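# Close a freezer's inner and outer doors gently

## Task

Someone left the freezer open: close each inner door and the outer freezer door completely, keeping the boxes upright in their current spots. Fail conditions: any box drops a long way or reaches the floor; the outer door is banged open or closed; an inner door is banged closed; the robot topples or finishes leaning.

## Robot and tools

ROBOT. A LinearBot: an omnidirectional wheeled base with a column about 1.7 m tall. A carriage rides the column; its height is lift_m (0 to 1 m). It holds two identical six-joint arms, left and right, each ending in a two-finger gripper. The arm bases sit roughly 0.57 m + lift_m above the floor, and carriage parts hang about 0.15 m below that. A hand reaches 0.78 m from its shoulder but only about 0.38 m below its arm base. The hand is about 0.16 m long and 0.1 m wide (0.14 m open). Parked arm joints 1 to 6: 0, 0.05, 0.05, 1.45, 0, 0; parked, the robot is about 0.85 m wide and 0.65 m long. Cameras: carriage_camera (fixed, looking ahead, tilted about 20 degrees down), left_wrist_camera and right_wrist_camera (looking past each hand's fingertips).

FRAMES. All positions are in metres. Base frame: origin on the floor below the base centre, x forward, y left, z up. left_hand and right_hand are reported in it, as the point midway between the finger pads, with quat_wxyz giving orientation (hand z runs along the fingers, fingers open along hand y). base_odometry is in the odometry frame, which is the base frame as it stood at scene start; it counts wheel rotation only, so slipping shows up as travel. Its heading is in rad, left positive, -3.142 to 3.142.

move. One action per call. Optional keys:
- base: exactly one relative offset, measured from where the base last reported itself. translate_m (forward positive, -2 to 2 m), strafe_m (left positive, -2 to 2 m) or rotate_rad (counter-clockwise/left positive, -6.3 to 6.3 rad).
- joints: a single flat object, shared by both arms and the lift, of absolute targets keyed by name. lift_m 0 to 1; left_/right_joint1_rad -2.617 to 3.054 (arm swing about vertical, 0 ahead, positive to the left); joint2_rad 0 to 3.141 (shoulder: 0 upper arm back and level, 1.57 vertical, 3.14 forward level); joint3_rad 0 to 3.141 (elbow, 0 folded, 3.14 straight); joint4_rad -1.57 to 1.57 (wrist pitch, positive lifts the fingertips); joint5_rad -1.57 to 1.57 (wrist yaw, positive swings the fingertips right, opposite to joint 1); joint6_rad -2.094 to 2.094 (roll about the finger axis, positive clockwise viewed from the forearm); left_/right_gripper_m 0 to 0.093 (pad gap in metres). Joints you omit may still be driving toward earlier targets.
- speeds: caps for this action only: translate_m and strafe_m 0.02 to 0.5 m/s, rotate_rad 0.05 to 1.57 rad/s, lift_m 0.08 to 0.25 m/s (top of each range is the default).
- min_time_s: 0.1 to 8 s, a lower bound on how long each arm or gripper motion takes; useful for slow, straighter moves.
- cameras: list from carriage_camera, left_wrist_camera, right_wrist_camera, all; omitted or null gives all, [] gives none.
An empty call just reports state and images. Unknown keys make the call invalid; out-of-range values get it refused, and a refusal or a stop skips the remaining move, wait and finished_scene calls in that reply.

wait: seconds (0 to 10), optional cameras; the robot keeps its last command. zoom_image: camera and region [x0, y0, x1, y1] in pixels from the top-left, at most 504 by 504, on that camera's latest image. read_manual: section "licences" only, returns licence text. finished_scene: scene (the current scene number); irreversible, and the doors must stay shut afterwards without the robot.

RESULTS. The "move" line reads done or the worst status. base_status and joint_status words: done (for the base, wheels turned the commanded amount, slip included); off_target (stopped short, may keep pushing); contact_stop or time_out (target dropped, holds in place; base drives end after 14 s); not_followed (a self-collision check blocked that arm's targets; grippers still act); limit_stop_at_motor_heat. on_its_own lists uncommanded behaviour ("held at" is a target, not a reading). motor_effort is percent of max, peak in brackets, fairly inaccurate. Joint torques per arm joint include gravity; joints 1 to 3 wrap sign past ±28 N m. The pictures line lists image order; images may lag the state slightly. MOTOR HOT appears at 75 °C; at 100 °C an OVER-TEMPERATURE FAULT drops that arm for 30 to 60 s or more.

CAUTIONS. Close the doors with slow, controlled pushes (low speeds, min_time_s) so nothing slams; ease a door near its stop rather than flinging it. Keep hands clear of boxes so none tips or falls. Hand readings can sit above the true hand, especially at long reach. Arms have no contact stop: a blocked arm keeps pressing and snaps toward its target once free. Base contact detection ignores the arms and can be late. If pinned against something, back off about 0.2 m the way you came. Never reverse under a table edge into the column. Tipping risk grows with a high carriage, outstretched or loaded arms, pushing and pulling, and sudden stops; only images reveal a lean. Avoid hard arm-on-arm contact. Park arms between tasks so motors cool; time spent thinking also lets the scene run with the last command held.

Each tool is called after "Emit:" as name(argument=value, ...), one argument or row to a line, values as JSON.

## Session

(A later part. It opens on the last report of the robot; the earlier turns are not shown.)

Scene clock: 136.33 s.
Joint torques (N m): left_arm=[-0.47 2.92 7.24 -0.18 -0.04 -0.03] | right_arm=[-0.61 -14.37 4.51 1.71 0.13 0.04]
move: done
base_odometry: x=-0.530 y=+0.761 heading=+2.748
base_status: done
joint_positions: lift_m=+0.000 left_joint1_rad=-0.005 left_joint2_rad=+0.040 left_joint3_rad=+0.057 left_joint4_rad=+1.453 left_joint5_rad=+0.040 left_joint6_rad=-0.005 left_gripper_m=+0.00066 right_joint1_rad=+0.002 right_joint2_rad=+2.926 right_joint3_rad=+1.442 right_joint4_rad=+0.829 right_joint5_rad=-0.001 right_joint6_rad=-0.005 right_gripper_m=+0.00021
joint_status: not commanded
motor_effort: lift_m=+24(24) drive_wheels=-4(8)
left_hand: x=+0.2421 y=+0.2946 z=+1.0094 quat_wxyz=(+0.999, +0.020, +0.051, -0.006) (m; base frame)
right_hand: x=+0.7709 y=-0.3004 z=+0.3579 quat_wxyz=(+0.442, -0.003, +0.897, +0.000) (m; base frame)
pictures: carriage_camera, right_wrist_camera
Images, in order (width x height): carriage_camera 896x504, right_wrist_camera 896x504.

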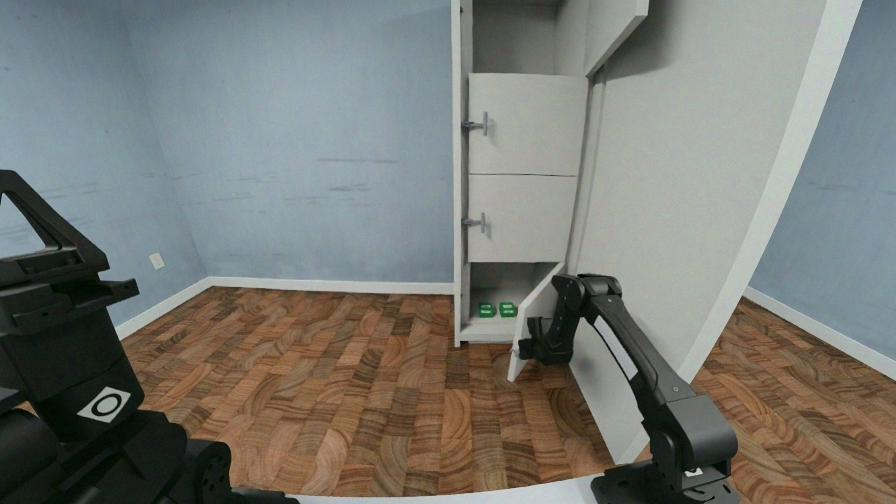

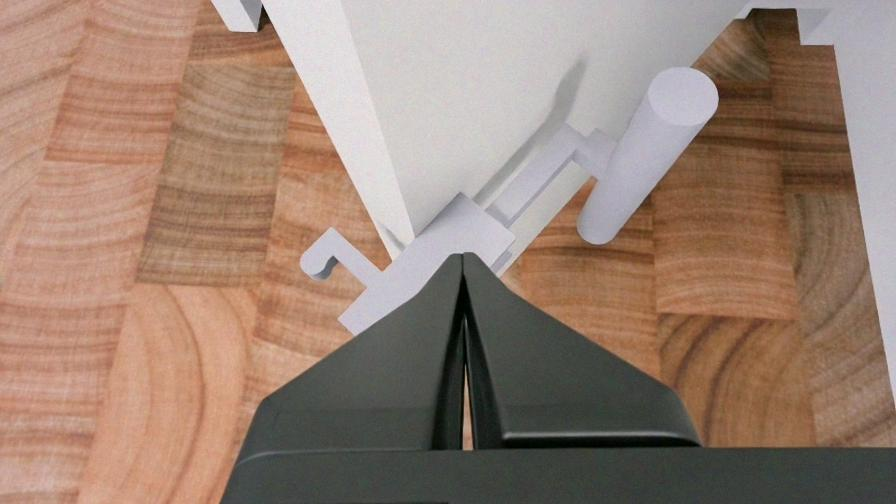

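Emit:
move(
  base={"translate_m": 0.16},
  speeds={"translate_m": 0.08},
  cameras=["carriage_camera","right_wrist_camera"],
)

Scene clock: 140.47 s.
Joint torques (N m): left_arm=[-0.46 2.92 7.21 -0.19 -0.05 -0.04] | right_arm=[-4.51 -14.3 4.68 1.69 1.28 -0.1]
move: done
base_odometry: x=-0.678 y=+0.822 heading=+2.748
base_status: done
joint_positions: lift_m=+0.000 left_joint1_rad=-0.005 left_joint2_rad=+0.040 left_joint3_rad=+0.057 left_joint4_rad=+1.453 left_joint5_rad=+0.040 left_joint6_rad=-0.005 left_gripper_m=+0.00066 right_joint1_rad=+0.053 right_joint2_rad=+2.926 right_joint3_rad=+1.440 right_joint4_rad=+0.828 right_joint5_rad=-0.129 right_joint6_rad=+0.008 right_gripper_m=+0.00021
joint_status: not commanded
motor_effort: lift_m=+24(24) drive_wheels=+2(9)
left_hand: x=+0.2421 y=+0.2946 z=+1.0094 quat_wxyz=(+0.999, +0.020, +0.051, -0.006) (m; base frame)
right_hand: x=+0.7671 y=-0.2501 z=+0.3582 quat_wxyz=(+0.438, -0.049, +0.895, +0.071) (m; base frame)
pictures: carriage_camera, right_wrist_camera
Images, in order (width x height): carriage_camera 896x504, right_wrist_camera 896x504.

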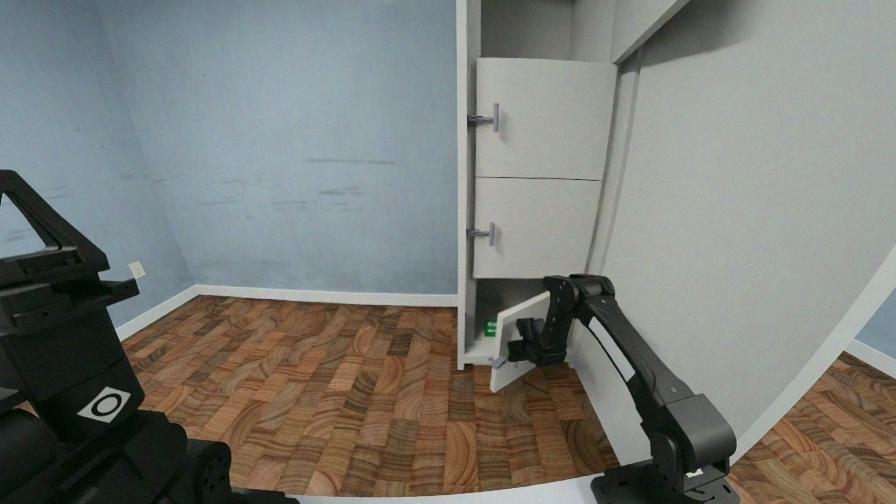

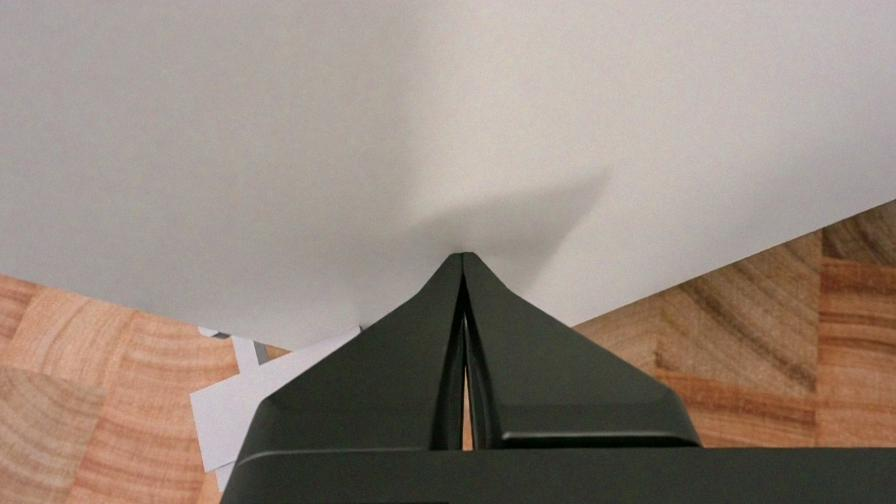

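Emit:
move(
  base={"translate_m": 0.13},
  speeds={"translate_m": 0.08},
  cameras=["carriage_camera","right_wrist_camera"],
)

Scene clock: 143.77 s.
Joint torques (N m): left_arm=[-0.43 2.81 7.32 -0.19 -0.05 -0.04] | right_arm=[-9.44 -14.05 4.92 1.77 2.63 -0.25]
move: done
base_odometry: x=-0.798 y=+0.871 heading=+2.749
base_status: done
joint_positions: lift_m=+0.000 left_joint1_rad=-0.005 left_joint2_rad=+0.040 left_joint3_rad=+0.057 left_joint4_rad=+1.454 left_joint5_rad=+0.040 left_joint6_rad=-0.005 left_gripper_m=+0.00066 right_joint1_rad=+0.112 right_joint2_rad=+2.926 right_joint3_rad=+1.438 right_joint4_rad=+0.820 right_joint5_rad=-0.279 right_joint6_rad=+0.014 right_gripper_m=+0.00021
joint_status: not commanded
motor_effort: lift_m=+24(24) drive_wheels=+3(10)
left_hand: x=+0.2420 y=+0.2946 z=+1.0094 quat_wxyz=(+0.999, +0.020, +0.050, -0.006) (m; base frame)
right_hand: x=+0.7543 y=-0.1938 z=+0.3593 quat_wxyz=(+0.424, -0.104, +0.887, +0.152) (m; base frame)
pictures: carriage_camera, right_wrist_camera
Images, in order (width x height): carriage_camera 896x504, right_wrist_camera 896x504.

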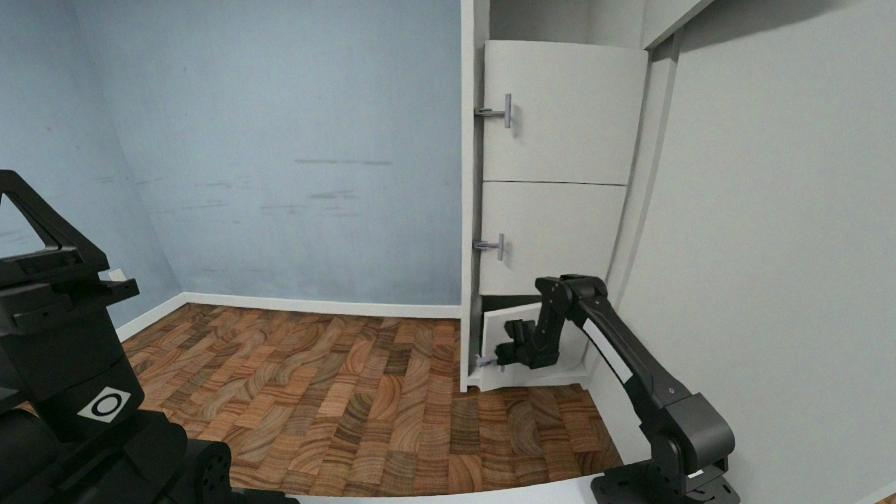

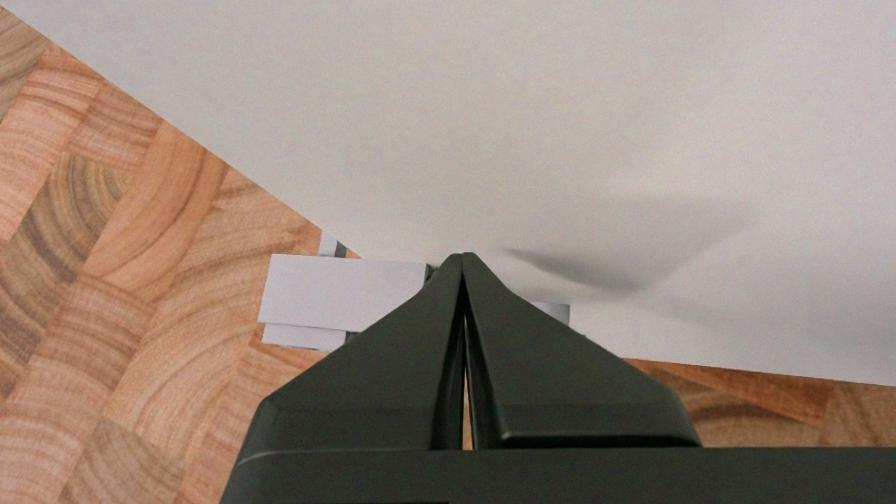

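Emit:
move(
  base={"translate_m": 0.1},
  joints={"right_joint1_rad": 0.112, "right_joint5_rad": -0.2},
  speeds={"translate_m": 0.06},
  cameras=["carriage_camera","right_wrist_camera"],
)

Emit:
zoom_image(
  camera="carriage_camera",
  region=[430, 200, 650, 420],
)

Scene clock: 147.37 s.
Joint torques (N m): left_arm=[-0.42 2.92 7.32 -0.17 -0.05 -0.03] | right_arm=[-2.33 -14.17 4.89 1.69 0.75 -0.18]
move: off_target
base_odometry: x=-0.891 y=+0.909 heading=+2.750
base_status: done
joint_positions: lift_m=+0.000 left_joint1_rad=-0.005 left_joint2_rad=+0.040 left_joint3_rad=+0.057 left_joint4_rad=+1.454 left_joint5_rad=+0.040 left_joint6_rad=-0.005 left_gripper_m=+0.00066 right_joint1_rad=+0.137 right_joint2_rad=+2.926 right_joint3_rad=+1.438 right_joint4_rad=+0.824 right_joint5_rad=-0.275 right_joint6_rad=+0.010 right_gripper_m=+0.00020
joint_status: right_joint1_rad off_target (ended at +0.136, target +0.112); right_joint5_rad off_target (ended at -0.275, target -0.200)
motor_effort: lift_m=+24(24) drive_wheels=+1(9)
left_hand: x=+0.2419 y=+0.2946 z=+1.0094 quat_wxyz=(+0.999, +0.020, +0.050, -0.006) (m; base frame)
right_hand: x=+0.7522 y=-0.1809 z=+0.3598 quat_wxyz=(+0.424, -0.116, +0.885, +0.155) (m; base frame)
pictures: carriage_camera, right_wrist_camera
Images, in order (width x height): carriage_camera 896x504, right_wrist_camera 896x504.

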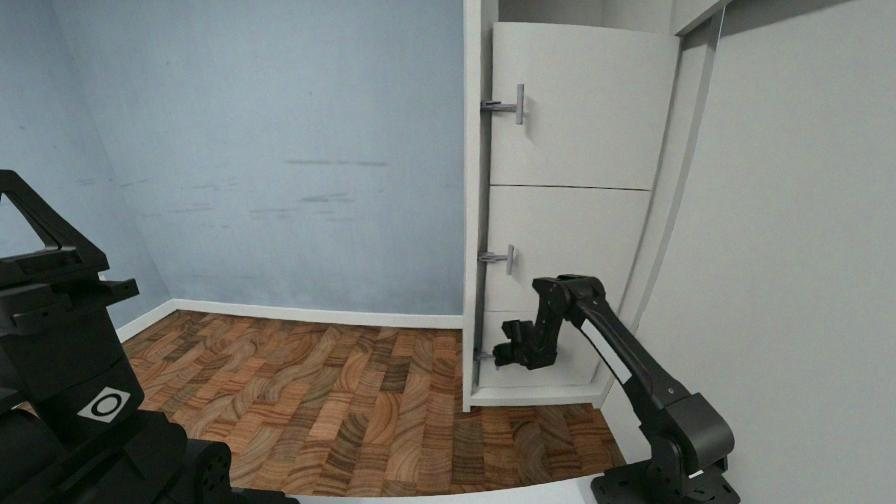

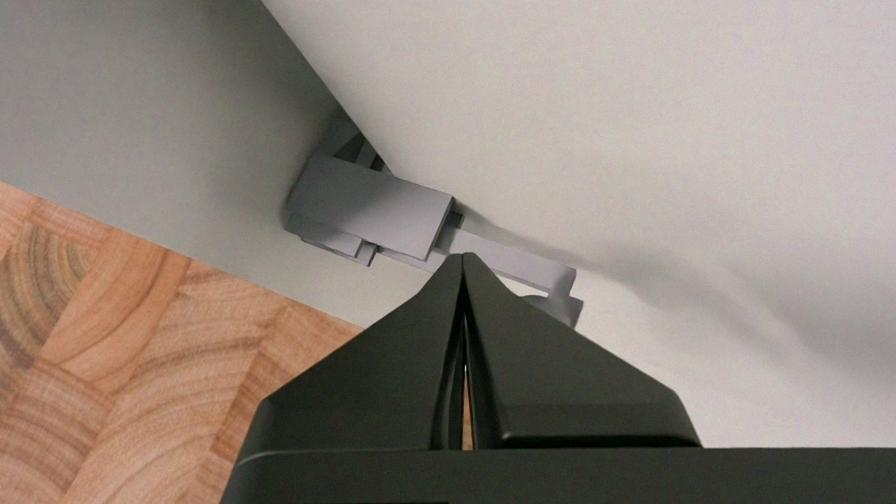

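Scaled by 2.291.

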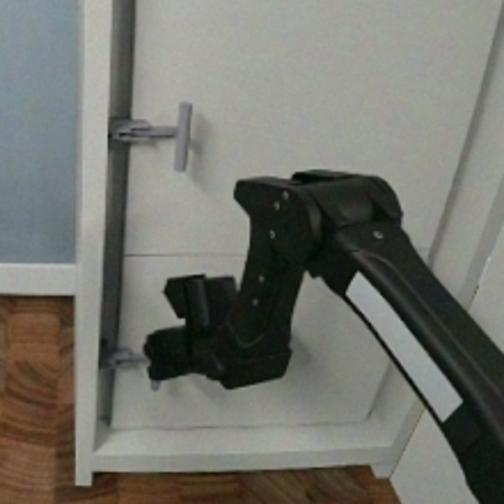

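Emit:
move(
  base={"translate_m": 0.05},
  speeds={"translate_m": 0.06},
  cameras=["carriage_camera","right_wrist_camera"],
)

Emit:
zoom_image(
  camera="carriage_camera",
  region=[430, 200, 650, 420],
)

Emit:
move(
  base={"translate_m": -0.5},
  speeds={"translate_m": 0.2},
  cameras=["carriage_camera"],
)

Emit:
zoom_image(
  camera="carriage_camera",
  region=[380, 100, 650, 380],
)

Scene clock: 150.43 s.
Joint torques (N m): left_arm=[-0.44 2.91 7.31 -0.18 -0.07 -0.04] | right_arm=[-3.47 -14.26 9.72 1.96 1.13 0.8]
move: done
base_odometry: x=-0.937 y=+0.928 heading=+2.750
base_status: done
joint_positions: lift_m=+0.000 left_joint1_rad=-0.005 left_joint2_rad=+0.040 left_joint3_rad=+0.057 left_joint4_rad=+1.454 left_joint5_rad=+0.040 left_joint6_rad=-0.005 left_gripper_m=+0.00066 right_joint1_rad=+0.153 right_joint2_rad=+2.934 right_joint3_rad=+1.381 right_joint4_rad=+0.783 right_joint5_rad=-0.323 right_joint6_rad=-0.070 right_gripper_m=+0.00020
joint_status: not commanded
motor_effort: lift_m=+24(24) drive_wheels=+4(8)
left_hand: x=+0.2419 y=+0.2946 z=+1.0094 quat_wxyz=(+0.999, +0.020, +0.050, -0.006) (m; base frame)
right_hand: x=+0.7158 y=-0.1696 z=+0.3359 quat_wxyz=(+0.378, -0.163, +0.896, +0.164) (m; base frame)
pictures: carriage_camera, right_wrist_camera
Images, in order (width x height): carriage_camera 896x504, right_wrist_camera 896x504.

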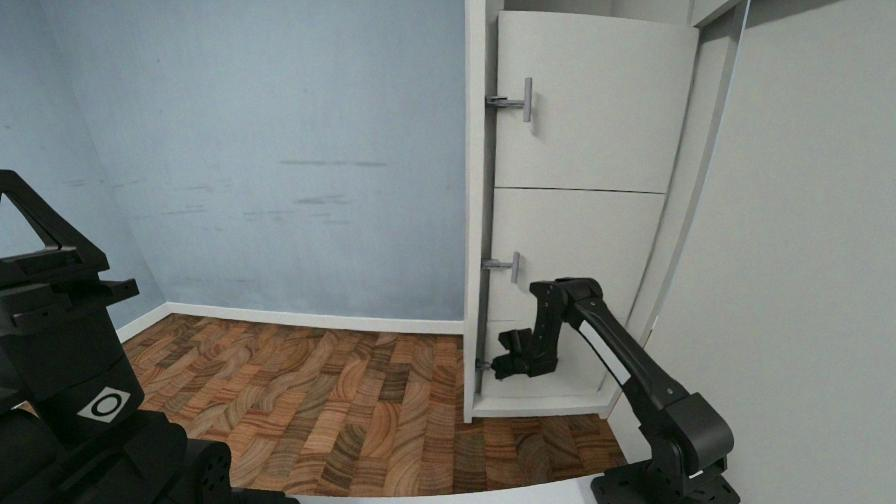

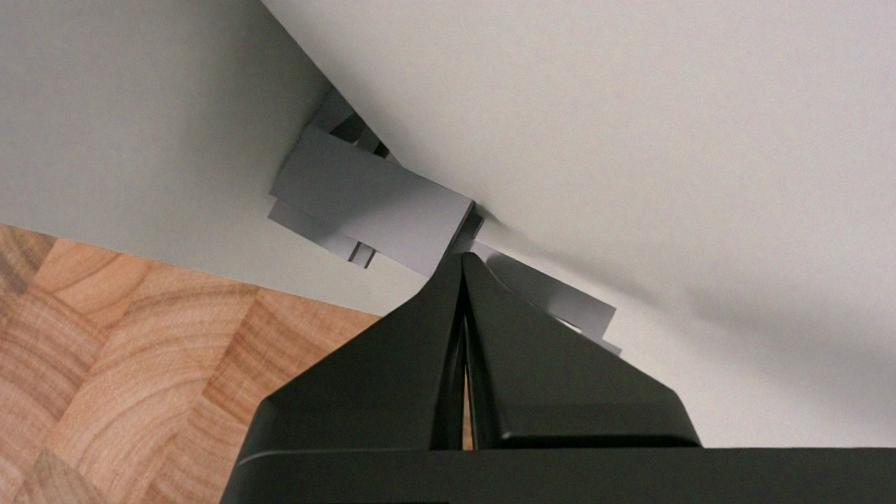

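Scaled by 2.291.

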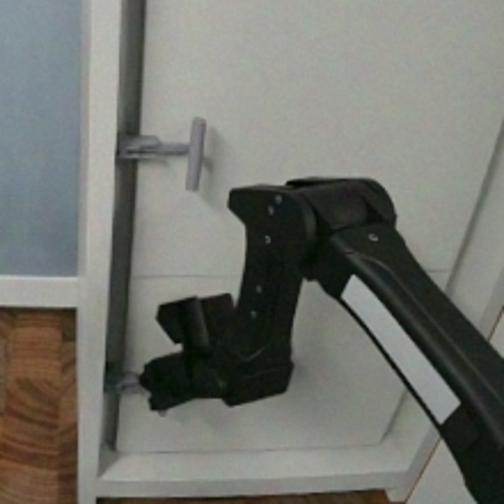

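Scene clock: 154.10 s.
Joint torques (N m): left_arm=[-0.4 2.86 7.19 -0.18 -0.05 -0.05] | right_arm=[-0.57 -14.78 4.42 1.68 0.1 0.1]
move: done
base_odometry: x=-0.475 y=+0.737 heading=+2.750
base_status: done
joint_positions: lift_m=+0.000 left_joint1_rad=-0.005 left_joint2_rad=+0.040 left_joint3_rad=+0.057 left_joint4_rad=+1.454 left_joint5_rad=+0.040 left_joint6_rad=-0.005 left_gripper_m=+0.00066 right_joint1_rad=+0.113 right_joint2_rad=+2.933 right_joint3_rad=+1.446 right_joint4_rad=+0.835 right_joint5_rad=-0.211 right_joint6_rad=-0.008 right_gripper_m=+0.00020
joint_status: not commanded
on_its_own: right_joint1_rad moved -0.039 to your old target +0.112; right_joint5_rad moved +0.113 to your old target -0.200
motor_effort: lift_m=+24(24) drive_wheels=-4(12)
left_hand: x=+0.2419 y=+0.2946 z=+1.0094 quat_wxyz=(+0.999, +0.020, +0.050, -0.006) (m; base frame)
right_hand: x=+0.7606 y=-0.2035 z=+0.3590 quat_wxyz=(+0.436, -0.101, +0.887, +0.117) (m; base frame)
pictures: carriage_camera
Images, in order (width x height): carriage_camera 896x504.

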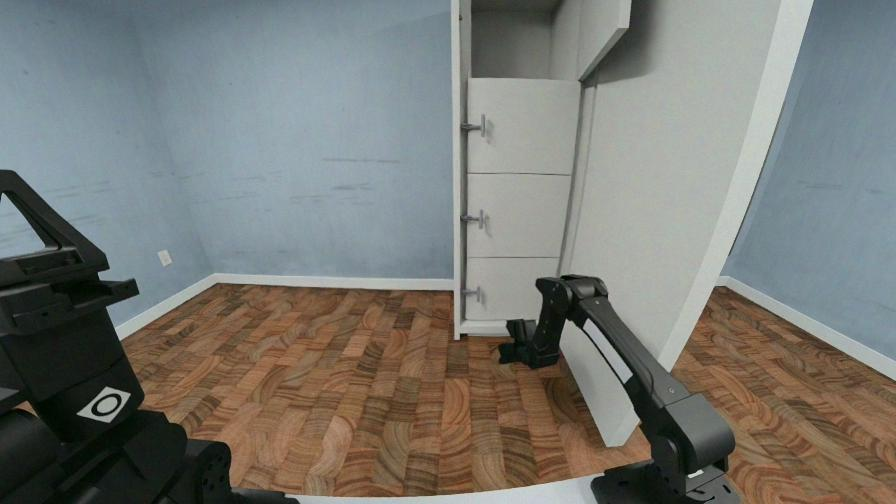

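Scaled by 1.800.

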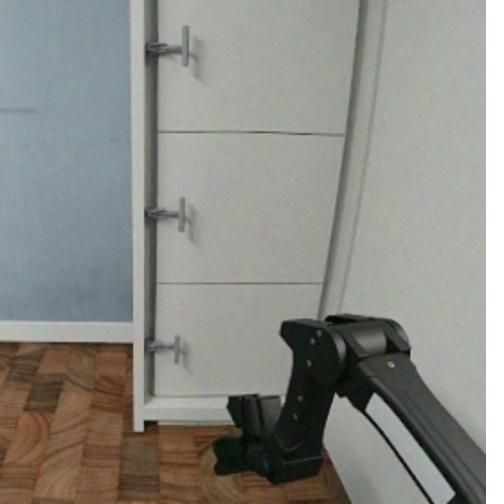

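Emit:
move(
  base={"translate_m": -0.2},
  joints={"lift_m": 0.62, "right_joint1_rad": 0, "right_joint2_rad": 1.57, "right_joint3_rad": 0.97, "right_joint4_rad": 0.6, "right_joint5_rad": 0, "right_joint6_rad": 0},
  cameras=[],
)

Emit:
move(
  base={"strafe_m": -0.22},
)

Scene clock: 159.00 s.
Joint torques (N m): left_arm=[-0.46 2.92 7.23 -0.18 -0.06 -0.02] | right_arm=[-0.84 -8.87 6.93 1.69 0.2 0.11]
move: done
base_odometry: x=-0.290 y=+0.661 heading=+2.750
base_status: done
joint_positions: lift_m=+0.620 left_joint1_rad=-0.005 left_joint2_rad=+0.040 left_joint3_rad=+0.057 left_joint4_rad=+1.454 left_joint5_rad=+0.040 left_joint6_rad=-0.005 left_gripper_m=+0.00066 right_joint1_rad=+0.005 right_joint2_rad=+1.589 right_joint3_rad=+0.973 right_joint4_rad=+0.601 right_joint5_rad=-0.010 right_joint6_rad=-0.008 right_gripper_m=+0.00021
joint_status: all done
motor_effort: lift_m=+29(39) drive_wheels=-3(7)
left_hand: x=+0.2419 y=+0.2946 z=+1.6288 quat_wxyz=(+0.999, +0.020, +0.050, -0.006) (m; base frame)
right_hand: x=+0.7223 y=-0.2971 z=+1.4772 quat_wxyz=(+0.702, -0.008, +0.712, +0.003) (m; base frame)
pictures: none
No camera images: "cameras" was empty.

Scene clock: 161.37 s.
Joint torques (N m): left_arm=[-0.53 2.93 7.25 -0.17 -0.05 -0.04] | right_arm=[-0.35 -8.96 7.13 1.76 0.18 0.08]
move: done
base_odometry: x=-0.206 y=+0.864 heading=+2.750
base_status: done
joint_positions: lift_m=+0.620 left_joint1_rad=-0.005 left_joint2_rad=+0.040 left_joint3_rad=+0.057 left_joint4_rad=+1.454 left_joint5_rad=+0.040 left_joint6_rad=-0.005 left_gripper_m=+0.00066 right_joint1_rad=-0.001 right_joint2_rad=+1.589 right_joint3_rad=+0.973 right_joint4_rad=+0.601 right_joint5_rad=-0.007 right_joint6_rad=-0.008 right_gripper_m=+0.00021
joint_status: not commanded
motor_effort: lift_m=+29(29) drive_wheels=-5(10)
left_hand: x=+0.2419 y=+0.2946 z=+1.6288 quat_wxyz=(+0.999, +0.020, +0.050, -0.006) (m; base frame)
right_hand: x=+0.7223 y=-0.3006 z=+1.4771 quat_wxyz=(+0.702, -0.005, +0.713, +0.000) (m; base frame)
pictures: carriage_camera, left_wrist_camera, right_wrist_camera
Images, in order (width x height): carriage_camera 896x504, left_wrist_camera 896x504, right_wrist_camera 896x504.

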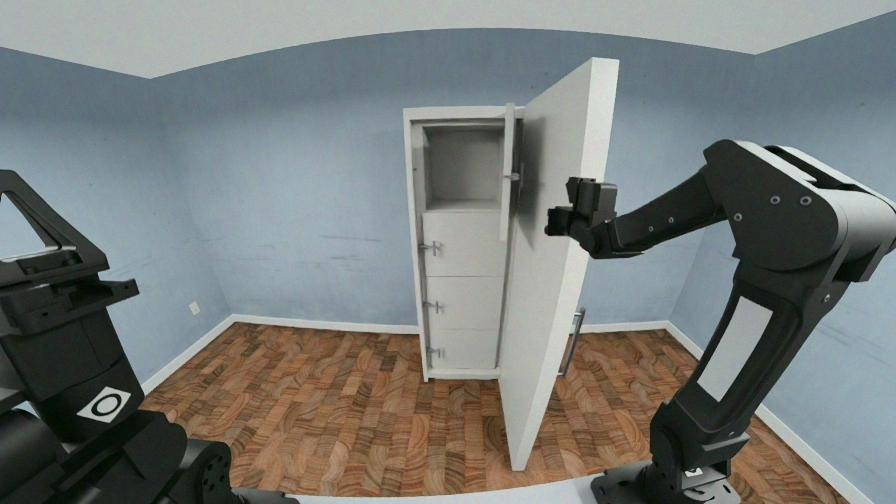

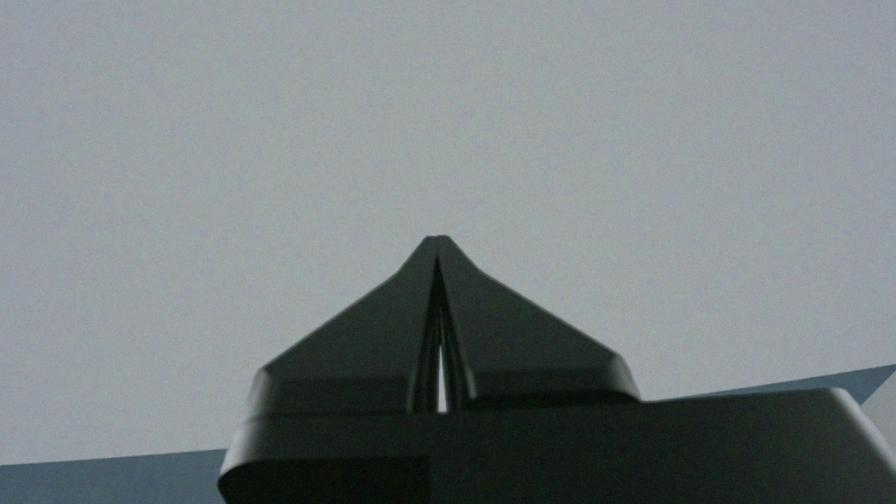

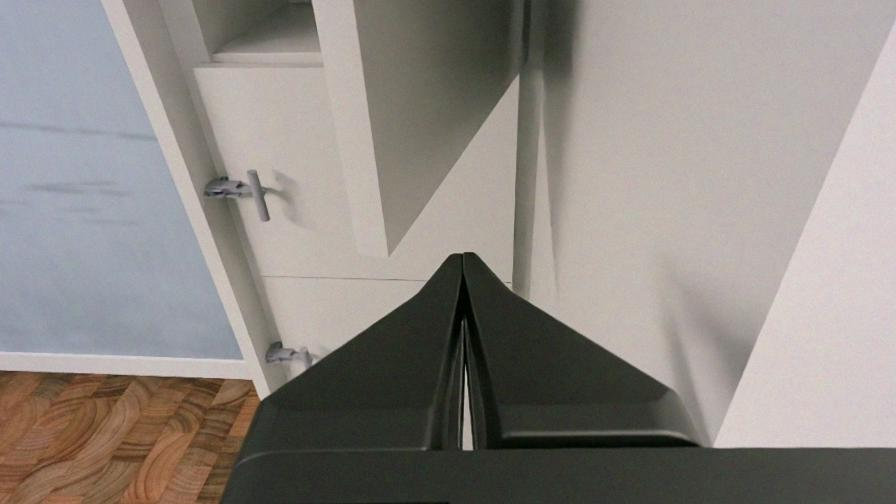

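Emit:
move(
  base={"translate_m": 0.31},
  joints={"lift_m": 0.595},
  speeds={"translate_m": 0.15},
  cameras=["carriage_camera","right_wrist_camera"],
)

Emit:
move(
  base={"strafe_m": 0.22},
  speeds={"strafe_m": 0.1},
  cameras=["carriage_camera","right_wrist_camera"],
)

Scene clock: 168.33 s.
Joint torques (N m): left_arm=[-0.51 2.96 7.15 -0.19 -0.05 -0.05] | right_arm=[-0.5 -8.4 7.86 1.79 0.17 0.09]
move: done
base_odometry: x=-0.492 y=+0.983 heading=+2.749
base_status: done
joint_positions: lift_m=+0.595 left_joint1_rad=-0.005 left_joint2_rad=+0.040 left_joint3_rad=+0.057 left_joint4_rad=+1.454 left_joint5_rad=+0.040 left_joint6_rad=-0.005 left_gripper_m=+0.00066 right_joint1_rad=-0.001 right_joint2_rad=+1.583 right_joint3_rad=+0.965 right_joint4_rad=+0.590 right_joint5_rad=-0.007 right_joint6_rad=-0.008 right_gripper_m=+0.00021
joint_status: all done
motor_effort: lift_m=+24(26) drive_wheels=+2(10)
left_hand: x=+0.2419 y=+0.2946 z=+1.6044 quat_wxyz=(+0.999, +0.020, +0.050, -0.006) (m; base frame)
right_hand: x=+0.7205 y=-0.3006 z=+1.4492 quat_wxyz=(+0.697, -0.005, +0.717, +0.000) (m; base frame)
pictures: carriage_camera, right_wrist_camera
Images, in order (width x height): carriage_camera 896x504, right_wrist_camera 896x504.

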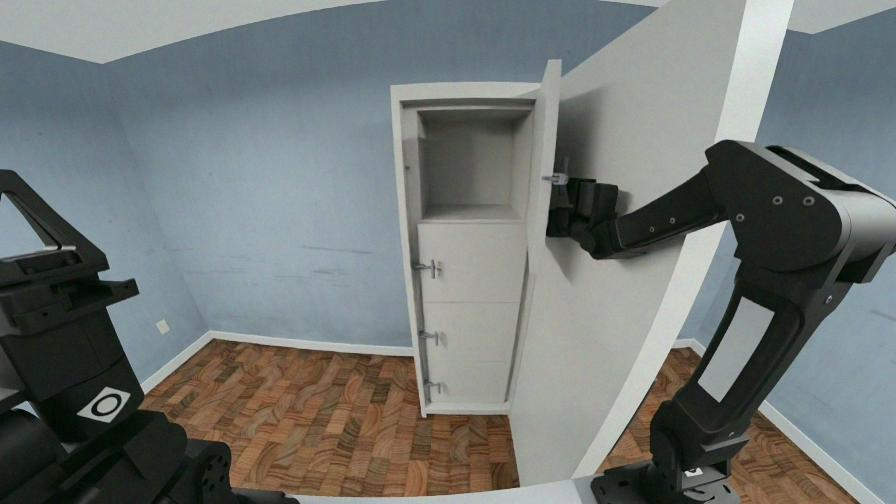

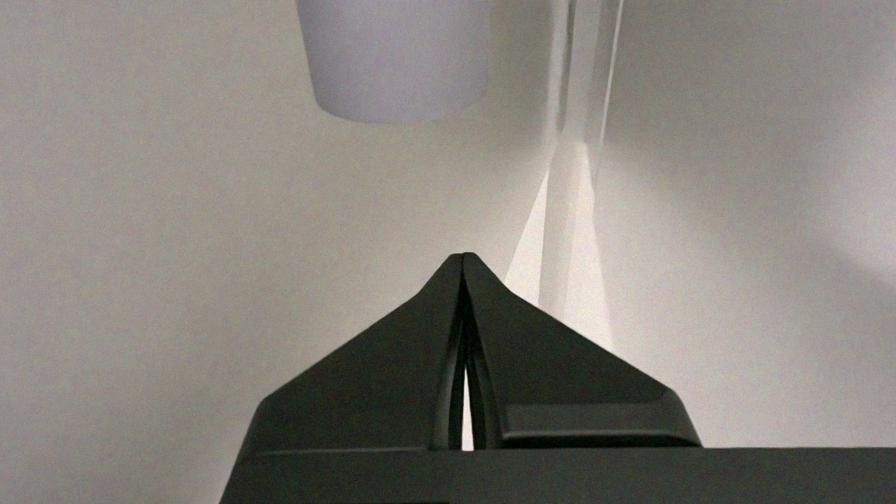

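Scene clock: 171.40 s.
Joint torques (N m): left_arm=[-0.44 2.86 7.31 -0.17 -0.04 -0.03] | right_arm=[-0.39 -8.18 7.64 1.83 0.12 0.03]
move: done
base_odometry: x=-0.577 y=+0.780 heading=+2.749
base_status: done
joint_positions: lift_m=+0.595 left_joint1_rad=-0.005 left_joint2_rad=+0.040 left_joint3_rad=+0.057 left_joint4_rad=+1.454 left_joint5_rad=+0.040 left_joint6_rad=-0.005 left_gripper_m=+0.00066 right_joint1_rad=-0.001 right_joint2_rad=+1.583 right_joint3_rad=+0.965 right_joint4_rad=+0.590 right_joint5_rad=+0.000 right_joint6_rad=-0.008 right_gripper_m=+0.00021
joint_status: not commanded
motor_effort: lift_m=+24(24) drive_wheels=-4(8)
left_hand: x=+0.2419 y=+0.2945 z=+1.6044 quat_wxyz=(+0.999, +0.020, +0.050, -0.006) (m; base frame)
right_hand: x=+0.7205 y=-0.3020 z=+1.4492 quat_wxyz=(+0.697, -0.003, +0.717, -0.003) (m; base frame)
pictures: carriage_camera, right_wrist_camera
Images, in order (width x height): carriage_camera 896x504, right_wrist_camera 896x504.

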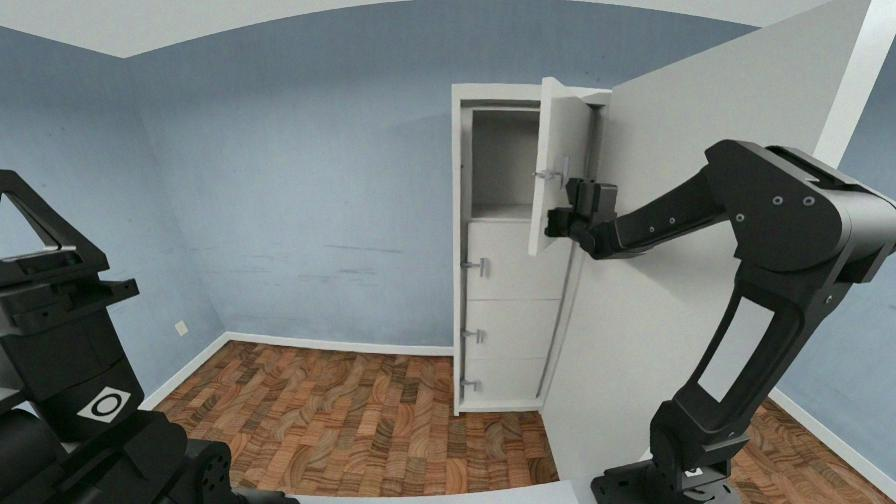

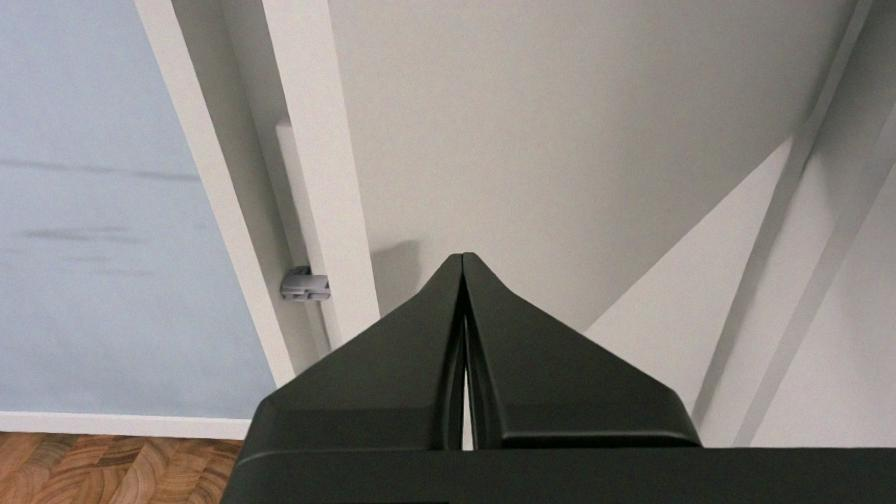

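Emit:
move(
  base={"translate_m": 0.19},
  speeds={"translate_m": 0.08},
  cameras=[],
)

Emit:
move(
  base={"strafe_m": 0.06},
  speeds={"strafe_m": 0.1},
  cameras=["carriage_camera"],
)

Emit:
move(
  base={"translate_m": 0.17},
  speeds={"translate_m": 0.07},
  cameras=["carriage_camera","right_wrist_camera"],
)

Emit:
zoom_image(
  camera="carriage_camera",
  region=[430, 20, 750, 320],
)

Scene clock: 176.67 s.
Joint torques (N m): left_arm=[-0.47 2.8 7.23 -0.15 -0.07 -0.03] | right_arm=[-0.13 -8.29 7.84 1.8 0.18 0.12]
move: done
base_odometry: x=-0.752 y=+0.852 heading=+2.749
base_status: done
joint_positions: lift_m=+0.595 left_joint1_rad=-0.005 left_joint2_rad=+0.040 left_joint3_rad=+0.057 left_joint4_rad=+1.454 left_joint5_rad=+0.040 left_joint6_rad=-0.005 left_gripper_m=+0.00066 right_joint1_rad=-0.001 right_joint2_rad=+1.583 right_joint3_rad=+0.965 right_joint4_rad=+0.590 right_joint5_rad=+0.000 right_joint6_rad=-0.008 right_gripper_m=+0.00021
joint_status: not commanded
motor_effort: lift_m=+24(24) drive_wheels=+1(10)
left_hand: x=+0.2419 y=+0.2945 z=+1.6044 quat_wxyz=(+0.999, +0.020, +0.050, -0.006) (m; base frame)
right_hand: x=+0.7205 y=-0.3021 z=+1.4492 quat_wxyz=(+0.697, -0.002, +0.717, -0.003) (m; base frame)
pictures: none
No camera images: "cameras" was empty.

Scene clock: 178.27 s.
Joint torques (N m): left_arm=[-0.49 2.91 7.27 -0.19 -0.05 -0.05] | right_arm=[-0.51 -8.21 7.82 1.81 0.1 0.06]
move: done
base_odometry: x=-0.776 y=+0.797 heading=+2.749
base_status: done
joint_positions: lift_m=+0.595 left_joint1_rad=-0.005 left_joint2_rad=+0.040 left_joint3_rad=+0.057 left_joint4_rad=+1.454 left_joint5_rad=+0.040 left_joint6_rad=-0.005 left_gripper_m=+0.00066 right_joint1_rad=+0.000 right_joint2_rad=+1.583 right_joint3_rad=+0.965 right_joint4_rad=+0.590 right_joint5_rad=+0.001 right_joint6_rad=-0.008 right_gripper_m=+0.00021
joint_status: not commanded
motor_effort: lift_m=+24(24) drive_wheels=+0(9)
left_hand: x=+0.2419 y=+0.2945 z=+1.6044 quat_wxyz=(+0.999, +0.020, +0.050, -0.006) (m; base frame)
right_hand: x=+0.7205 y=-0.3019 z=+1.4492 quat_wxyz=(+0.697, -0.002, +0.717, -0.003) (m; base frame)
pictures: carriage_camera
Images, in order (width x height): carriage_camera 896x504.

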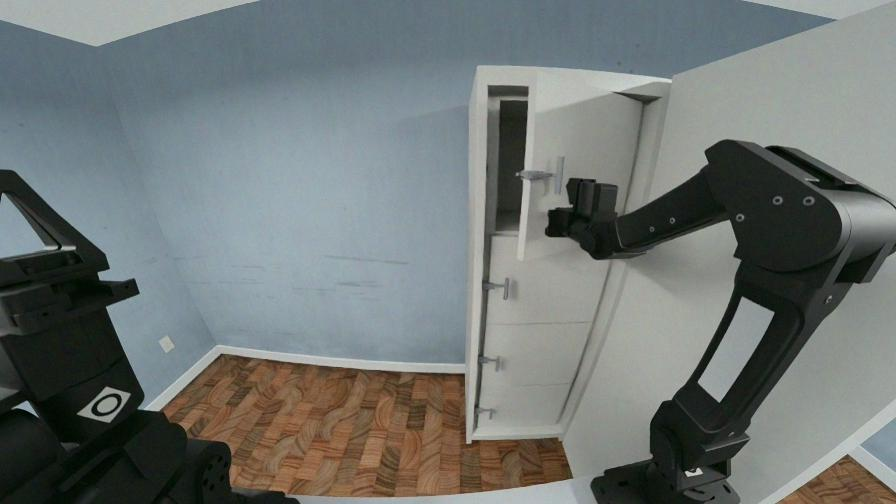

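Scene clock: 181.27 s.
Joint torques (N m): left_arm=[-0.5 2.92 7.46 -0.19 -0.05 -0.05] | right_arm=[-0.39 -8.29 7.99 1.81 0.1 0.04]
move: done
base_odometry: x=-0.933 y=+0.861 heading=+2.749
base_status: done
joint_positions: lift_m=+0.595 left_joint1_rad=-0.005 left_joint2_rad=+0.040 left_joint3_rad=+0.057 left_joint4_rad=+1.454 left_joint5_rad=+0.040 left_joint6_rad=-0.005 left_gripper_m=+0.00066 right_joint1_rad=+0.000 right_joint2_rad=+1.583 right_joint3_rad=+0.965 right_joint4_rad=+0.588 right_joint5_rad=+0.001 right_joint6_rad=-0.008 right_gripper_m=+0.00021
joint_status: not commanded
motor_effort: lift_m=+24(24) drive_wheels=+2(10)
left_hand: x=+0.2419 y=+0.2945 z=+1.6044 quat_wxyz=(+0.999, +0.020, +0.050, -0.006) (m; base frame)
right_hand: x=+0.7205 y=-0.3019 z=+1.4488 quat_wxyz=(+0.696, -0.002, +0.718, -0.003) (m; base frame)
pictures: carriage_camera, right_wrist_camera
Images, in order (width x height): carriage_camera 896x504, right_wrist_camera 896x504.

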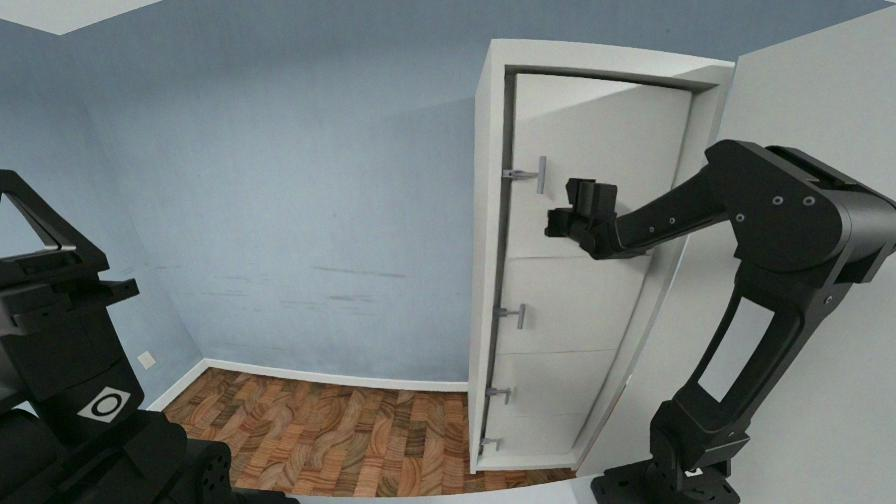

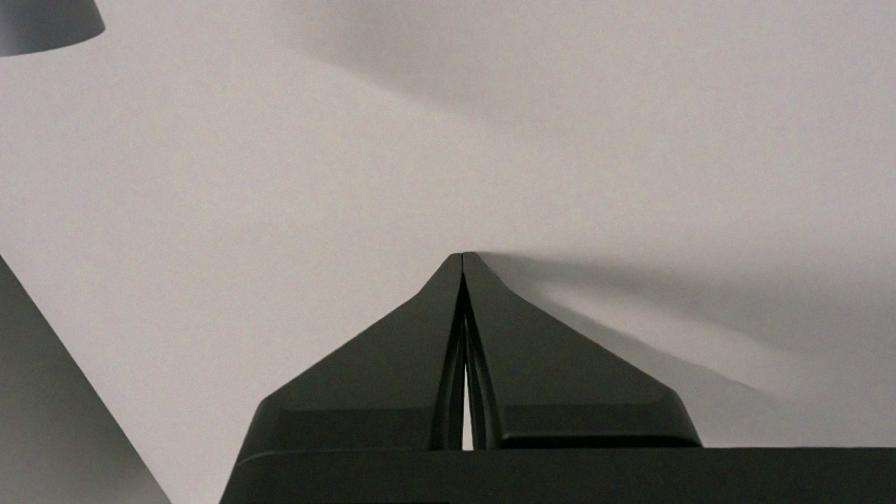

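Scaled by 1.575.

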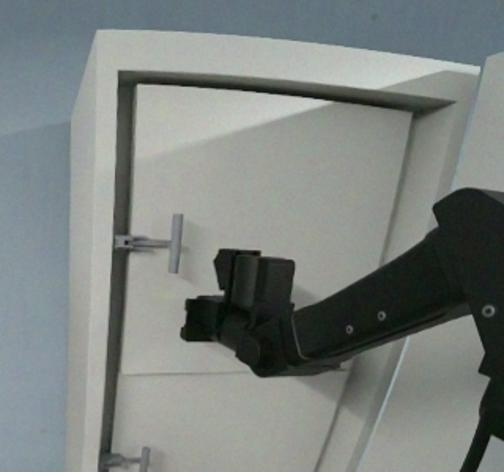

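Emit:
move(
  base={"translate_m": 0.045},
  speeds={"translate_m": 0.05},
  cameras=[],
)

Emit:
move(
  base={"translate_m": -0.9},
  speeds={"translate_m": 0.25},
  cameras=["carriage_camera"],
)

Emit:
zoom_image(
  camera="carriage_camera",
  region=[350, 50, 700, 400],
)

Emit:
move(
  base={"strafe_m": -0.7},
  speeds={"strafe_m": 0.3},
)

Scene clock: 185.50 s.
Joint torques (N m): left_arm=[-0.35 2.86 7.25 -0.2 -0.05 -0.04] | right_arm=[-0.43 2.48 13.3 2.82 0.13 0.07]
move: done
base_odometry: x=-0.974 y=+0.878 heading=+2.749
base_status: done
joint_positions: lift_m=+0.595 left_joint1_rad=-0.005 left_joint2_rad=+0.040 left_joint3_rad=+0.057 left_joint4_rad=+1.454 left_joint5_rad=+0.040 left_joint6_rad=-0.005 left_gripper_m=+0.00066 right_joint1_rad=+0.000 right_joint2_rad=+1.480 right_joint3_rad=+0.909 right_joint4_rad=+0.483 right_joint5_rad=+0.001 right_joint6_rad=-0.007 right_gripper_m=+0.00021
joint_status: not commanded
motor_effort: lift_m=+24(24) drive_wheels=+7(9)
left_hand: x=+0.2419 y=+0.2945 z=+1.6044 quat_wxyz=(+0.999, +0.020, +0.050, -0.006) (m; base frame)
right_hand: x=+0.6966 y=-0.3019 z=+1.4446 quat_wxyz=(+0.675, -0.002, +0.737, -0.003) (m; base frame)
pictures: none
No camera images: "cameras" was empty.

Scene clock: 190.50 s.
Joint torques (N m): left_arm=[-0.44 2.92 7.47 -0.17 -0.06 -0.06] | right_arm=[-0.57 -6.82 9.77 1.93 0.13 0.12]
move: done
base_odometry: x=-0.143 y=+0.534 heading=+2.749
base_status: done
joint_positions: lift_m=+0.595 left_joint1_rad=-0.005 left_joint2_rad=+0.040 left_joint3_rad=+0.057 left_joint4_rad=+1.454 left_joint5_rad=+0.040 left_joint6_rad=-0.005 left_gripper_m=+0.00066 right_joint1_rad=-0.001 right_joint2_rad=+1.570 right_joint3_rad=+0.944 right_joint4_rad=+0.578 right_joint5_rad=+0.002 right_joint6_rad=-0.007 right_gripper_m=+0.00021
joint_status: not commanded
motor_effort: lift_m=+24(24) drive_wheels=-3(12)
left_hand: x=+0.2419 y=+0.2946 z=+1.6044 quat_wxyz=(+0.999, +0.020, +0.050, -0.006) (m; base frame)
right_hand: x=+0.7162 y=-0.3022 z=+1.4424 quat_wxyz=(+0.690, -0.002, +0.724, -0.003) (m; base frame)
pictures: carriage_camera
Images, in order (width x height): carriage_camera 896x504.

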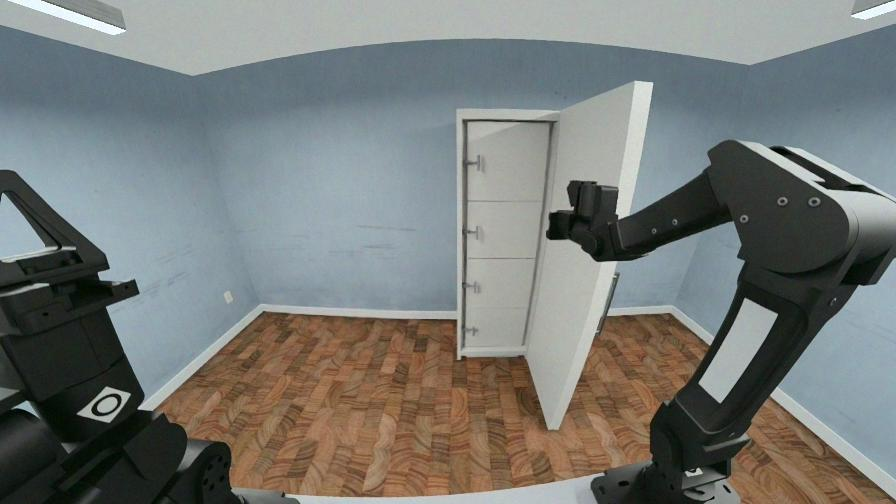

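Scaled by 1.440.

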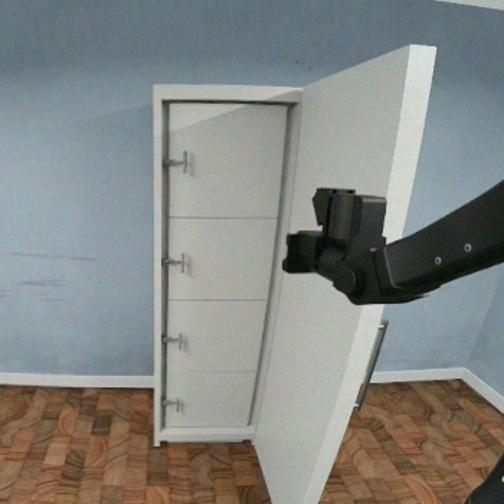

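Scene clock: 194.53 s.
Joint torques (N m): left_arm=[-0.36 2.99 7.27 -0.18 -0.05 -0.04] | right_arm=[-0.47 -6.71 9.77 1.87 0.12 0.09]
move: done
base_odometry: x=+0.125 y=+1.180 heading=+2.749
base_status: done
joint_positions: lift_m=+0.595 left_joint1_rad=-0.005 left_joint2_rad=+0.040 left_joint3_rad=+0.057 left_joint4_rad=+1.454 left_joint5_rad=+0.040 left_joint6_rad=-0.005 left_gripper_m=+0.00066 right_joint1_rad=-0.001 right_joint2_rad=+1.570 right_joint3_rad=+0.944 right_joint4_rad=+0.578 right_joint5_rad=+0.001 right_joint6_rad=-0.007 right_gripper_m=+0.00021
joint_status: not commanded
motor_effort: lift_m=+24(24) drive_wheels=-5(9)
left_hand: x=+0.2419 y=+0.2946 z=+1.6044 quat_wxyz=(+0.999, +0.020, +0.050, -0.006) (m; base frame)
right_hand: x=+0.7162 y=-0.3020 z=+1.4424 quat_wxyz=(+0.690, -0.002, +0.724, -0.003) (m; base frame)
pictures: carriage_camera, left_wrist_camera, right_wrist_camera
Images, in order (width x height): carriage_camera 896x504, left_wrist_camera 896x504, right_wrist_camera 896x504.

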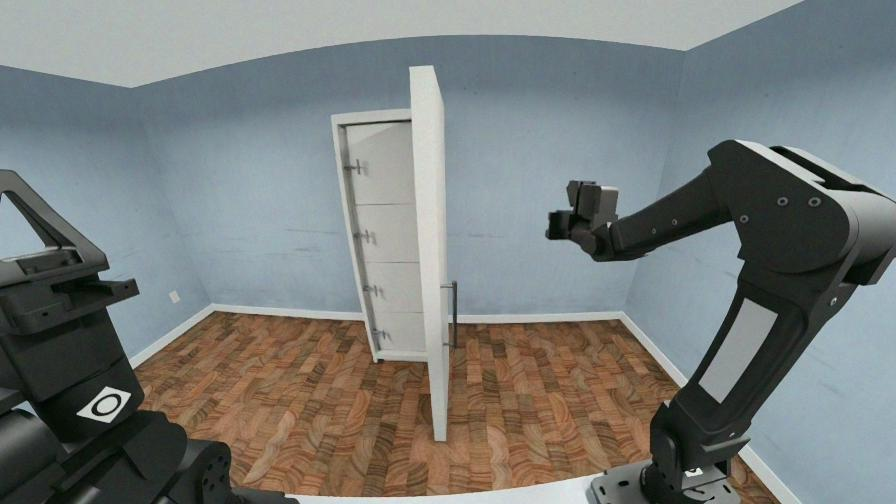

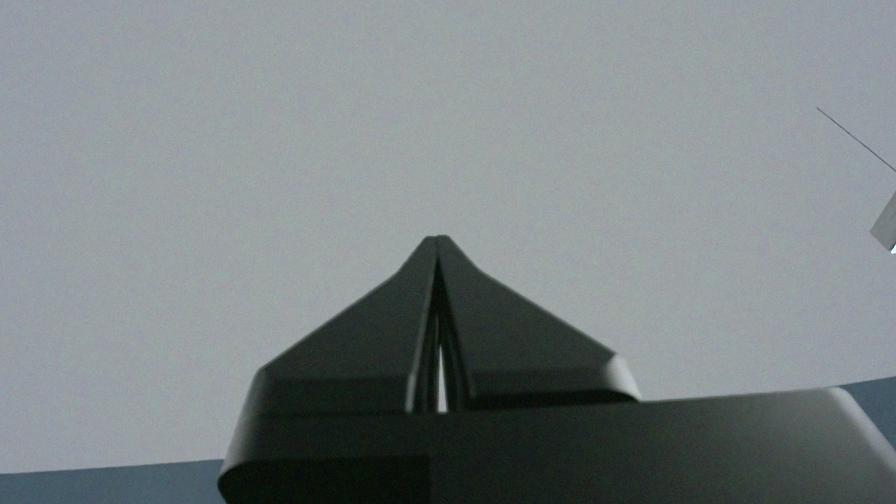

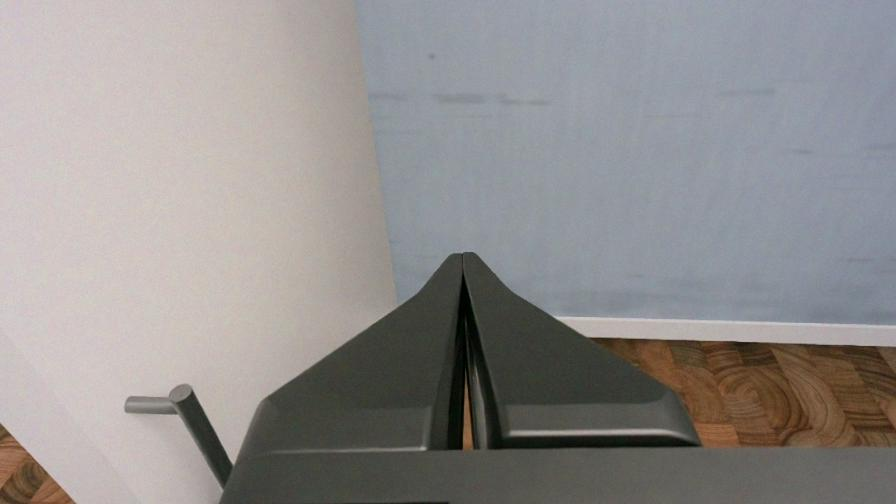

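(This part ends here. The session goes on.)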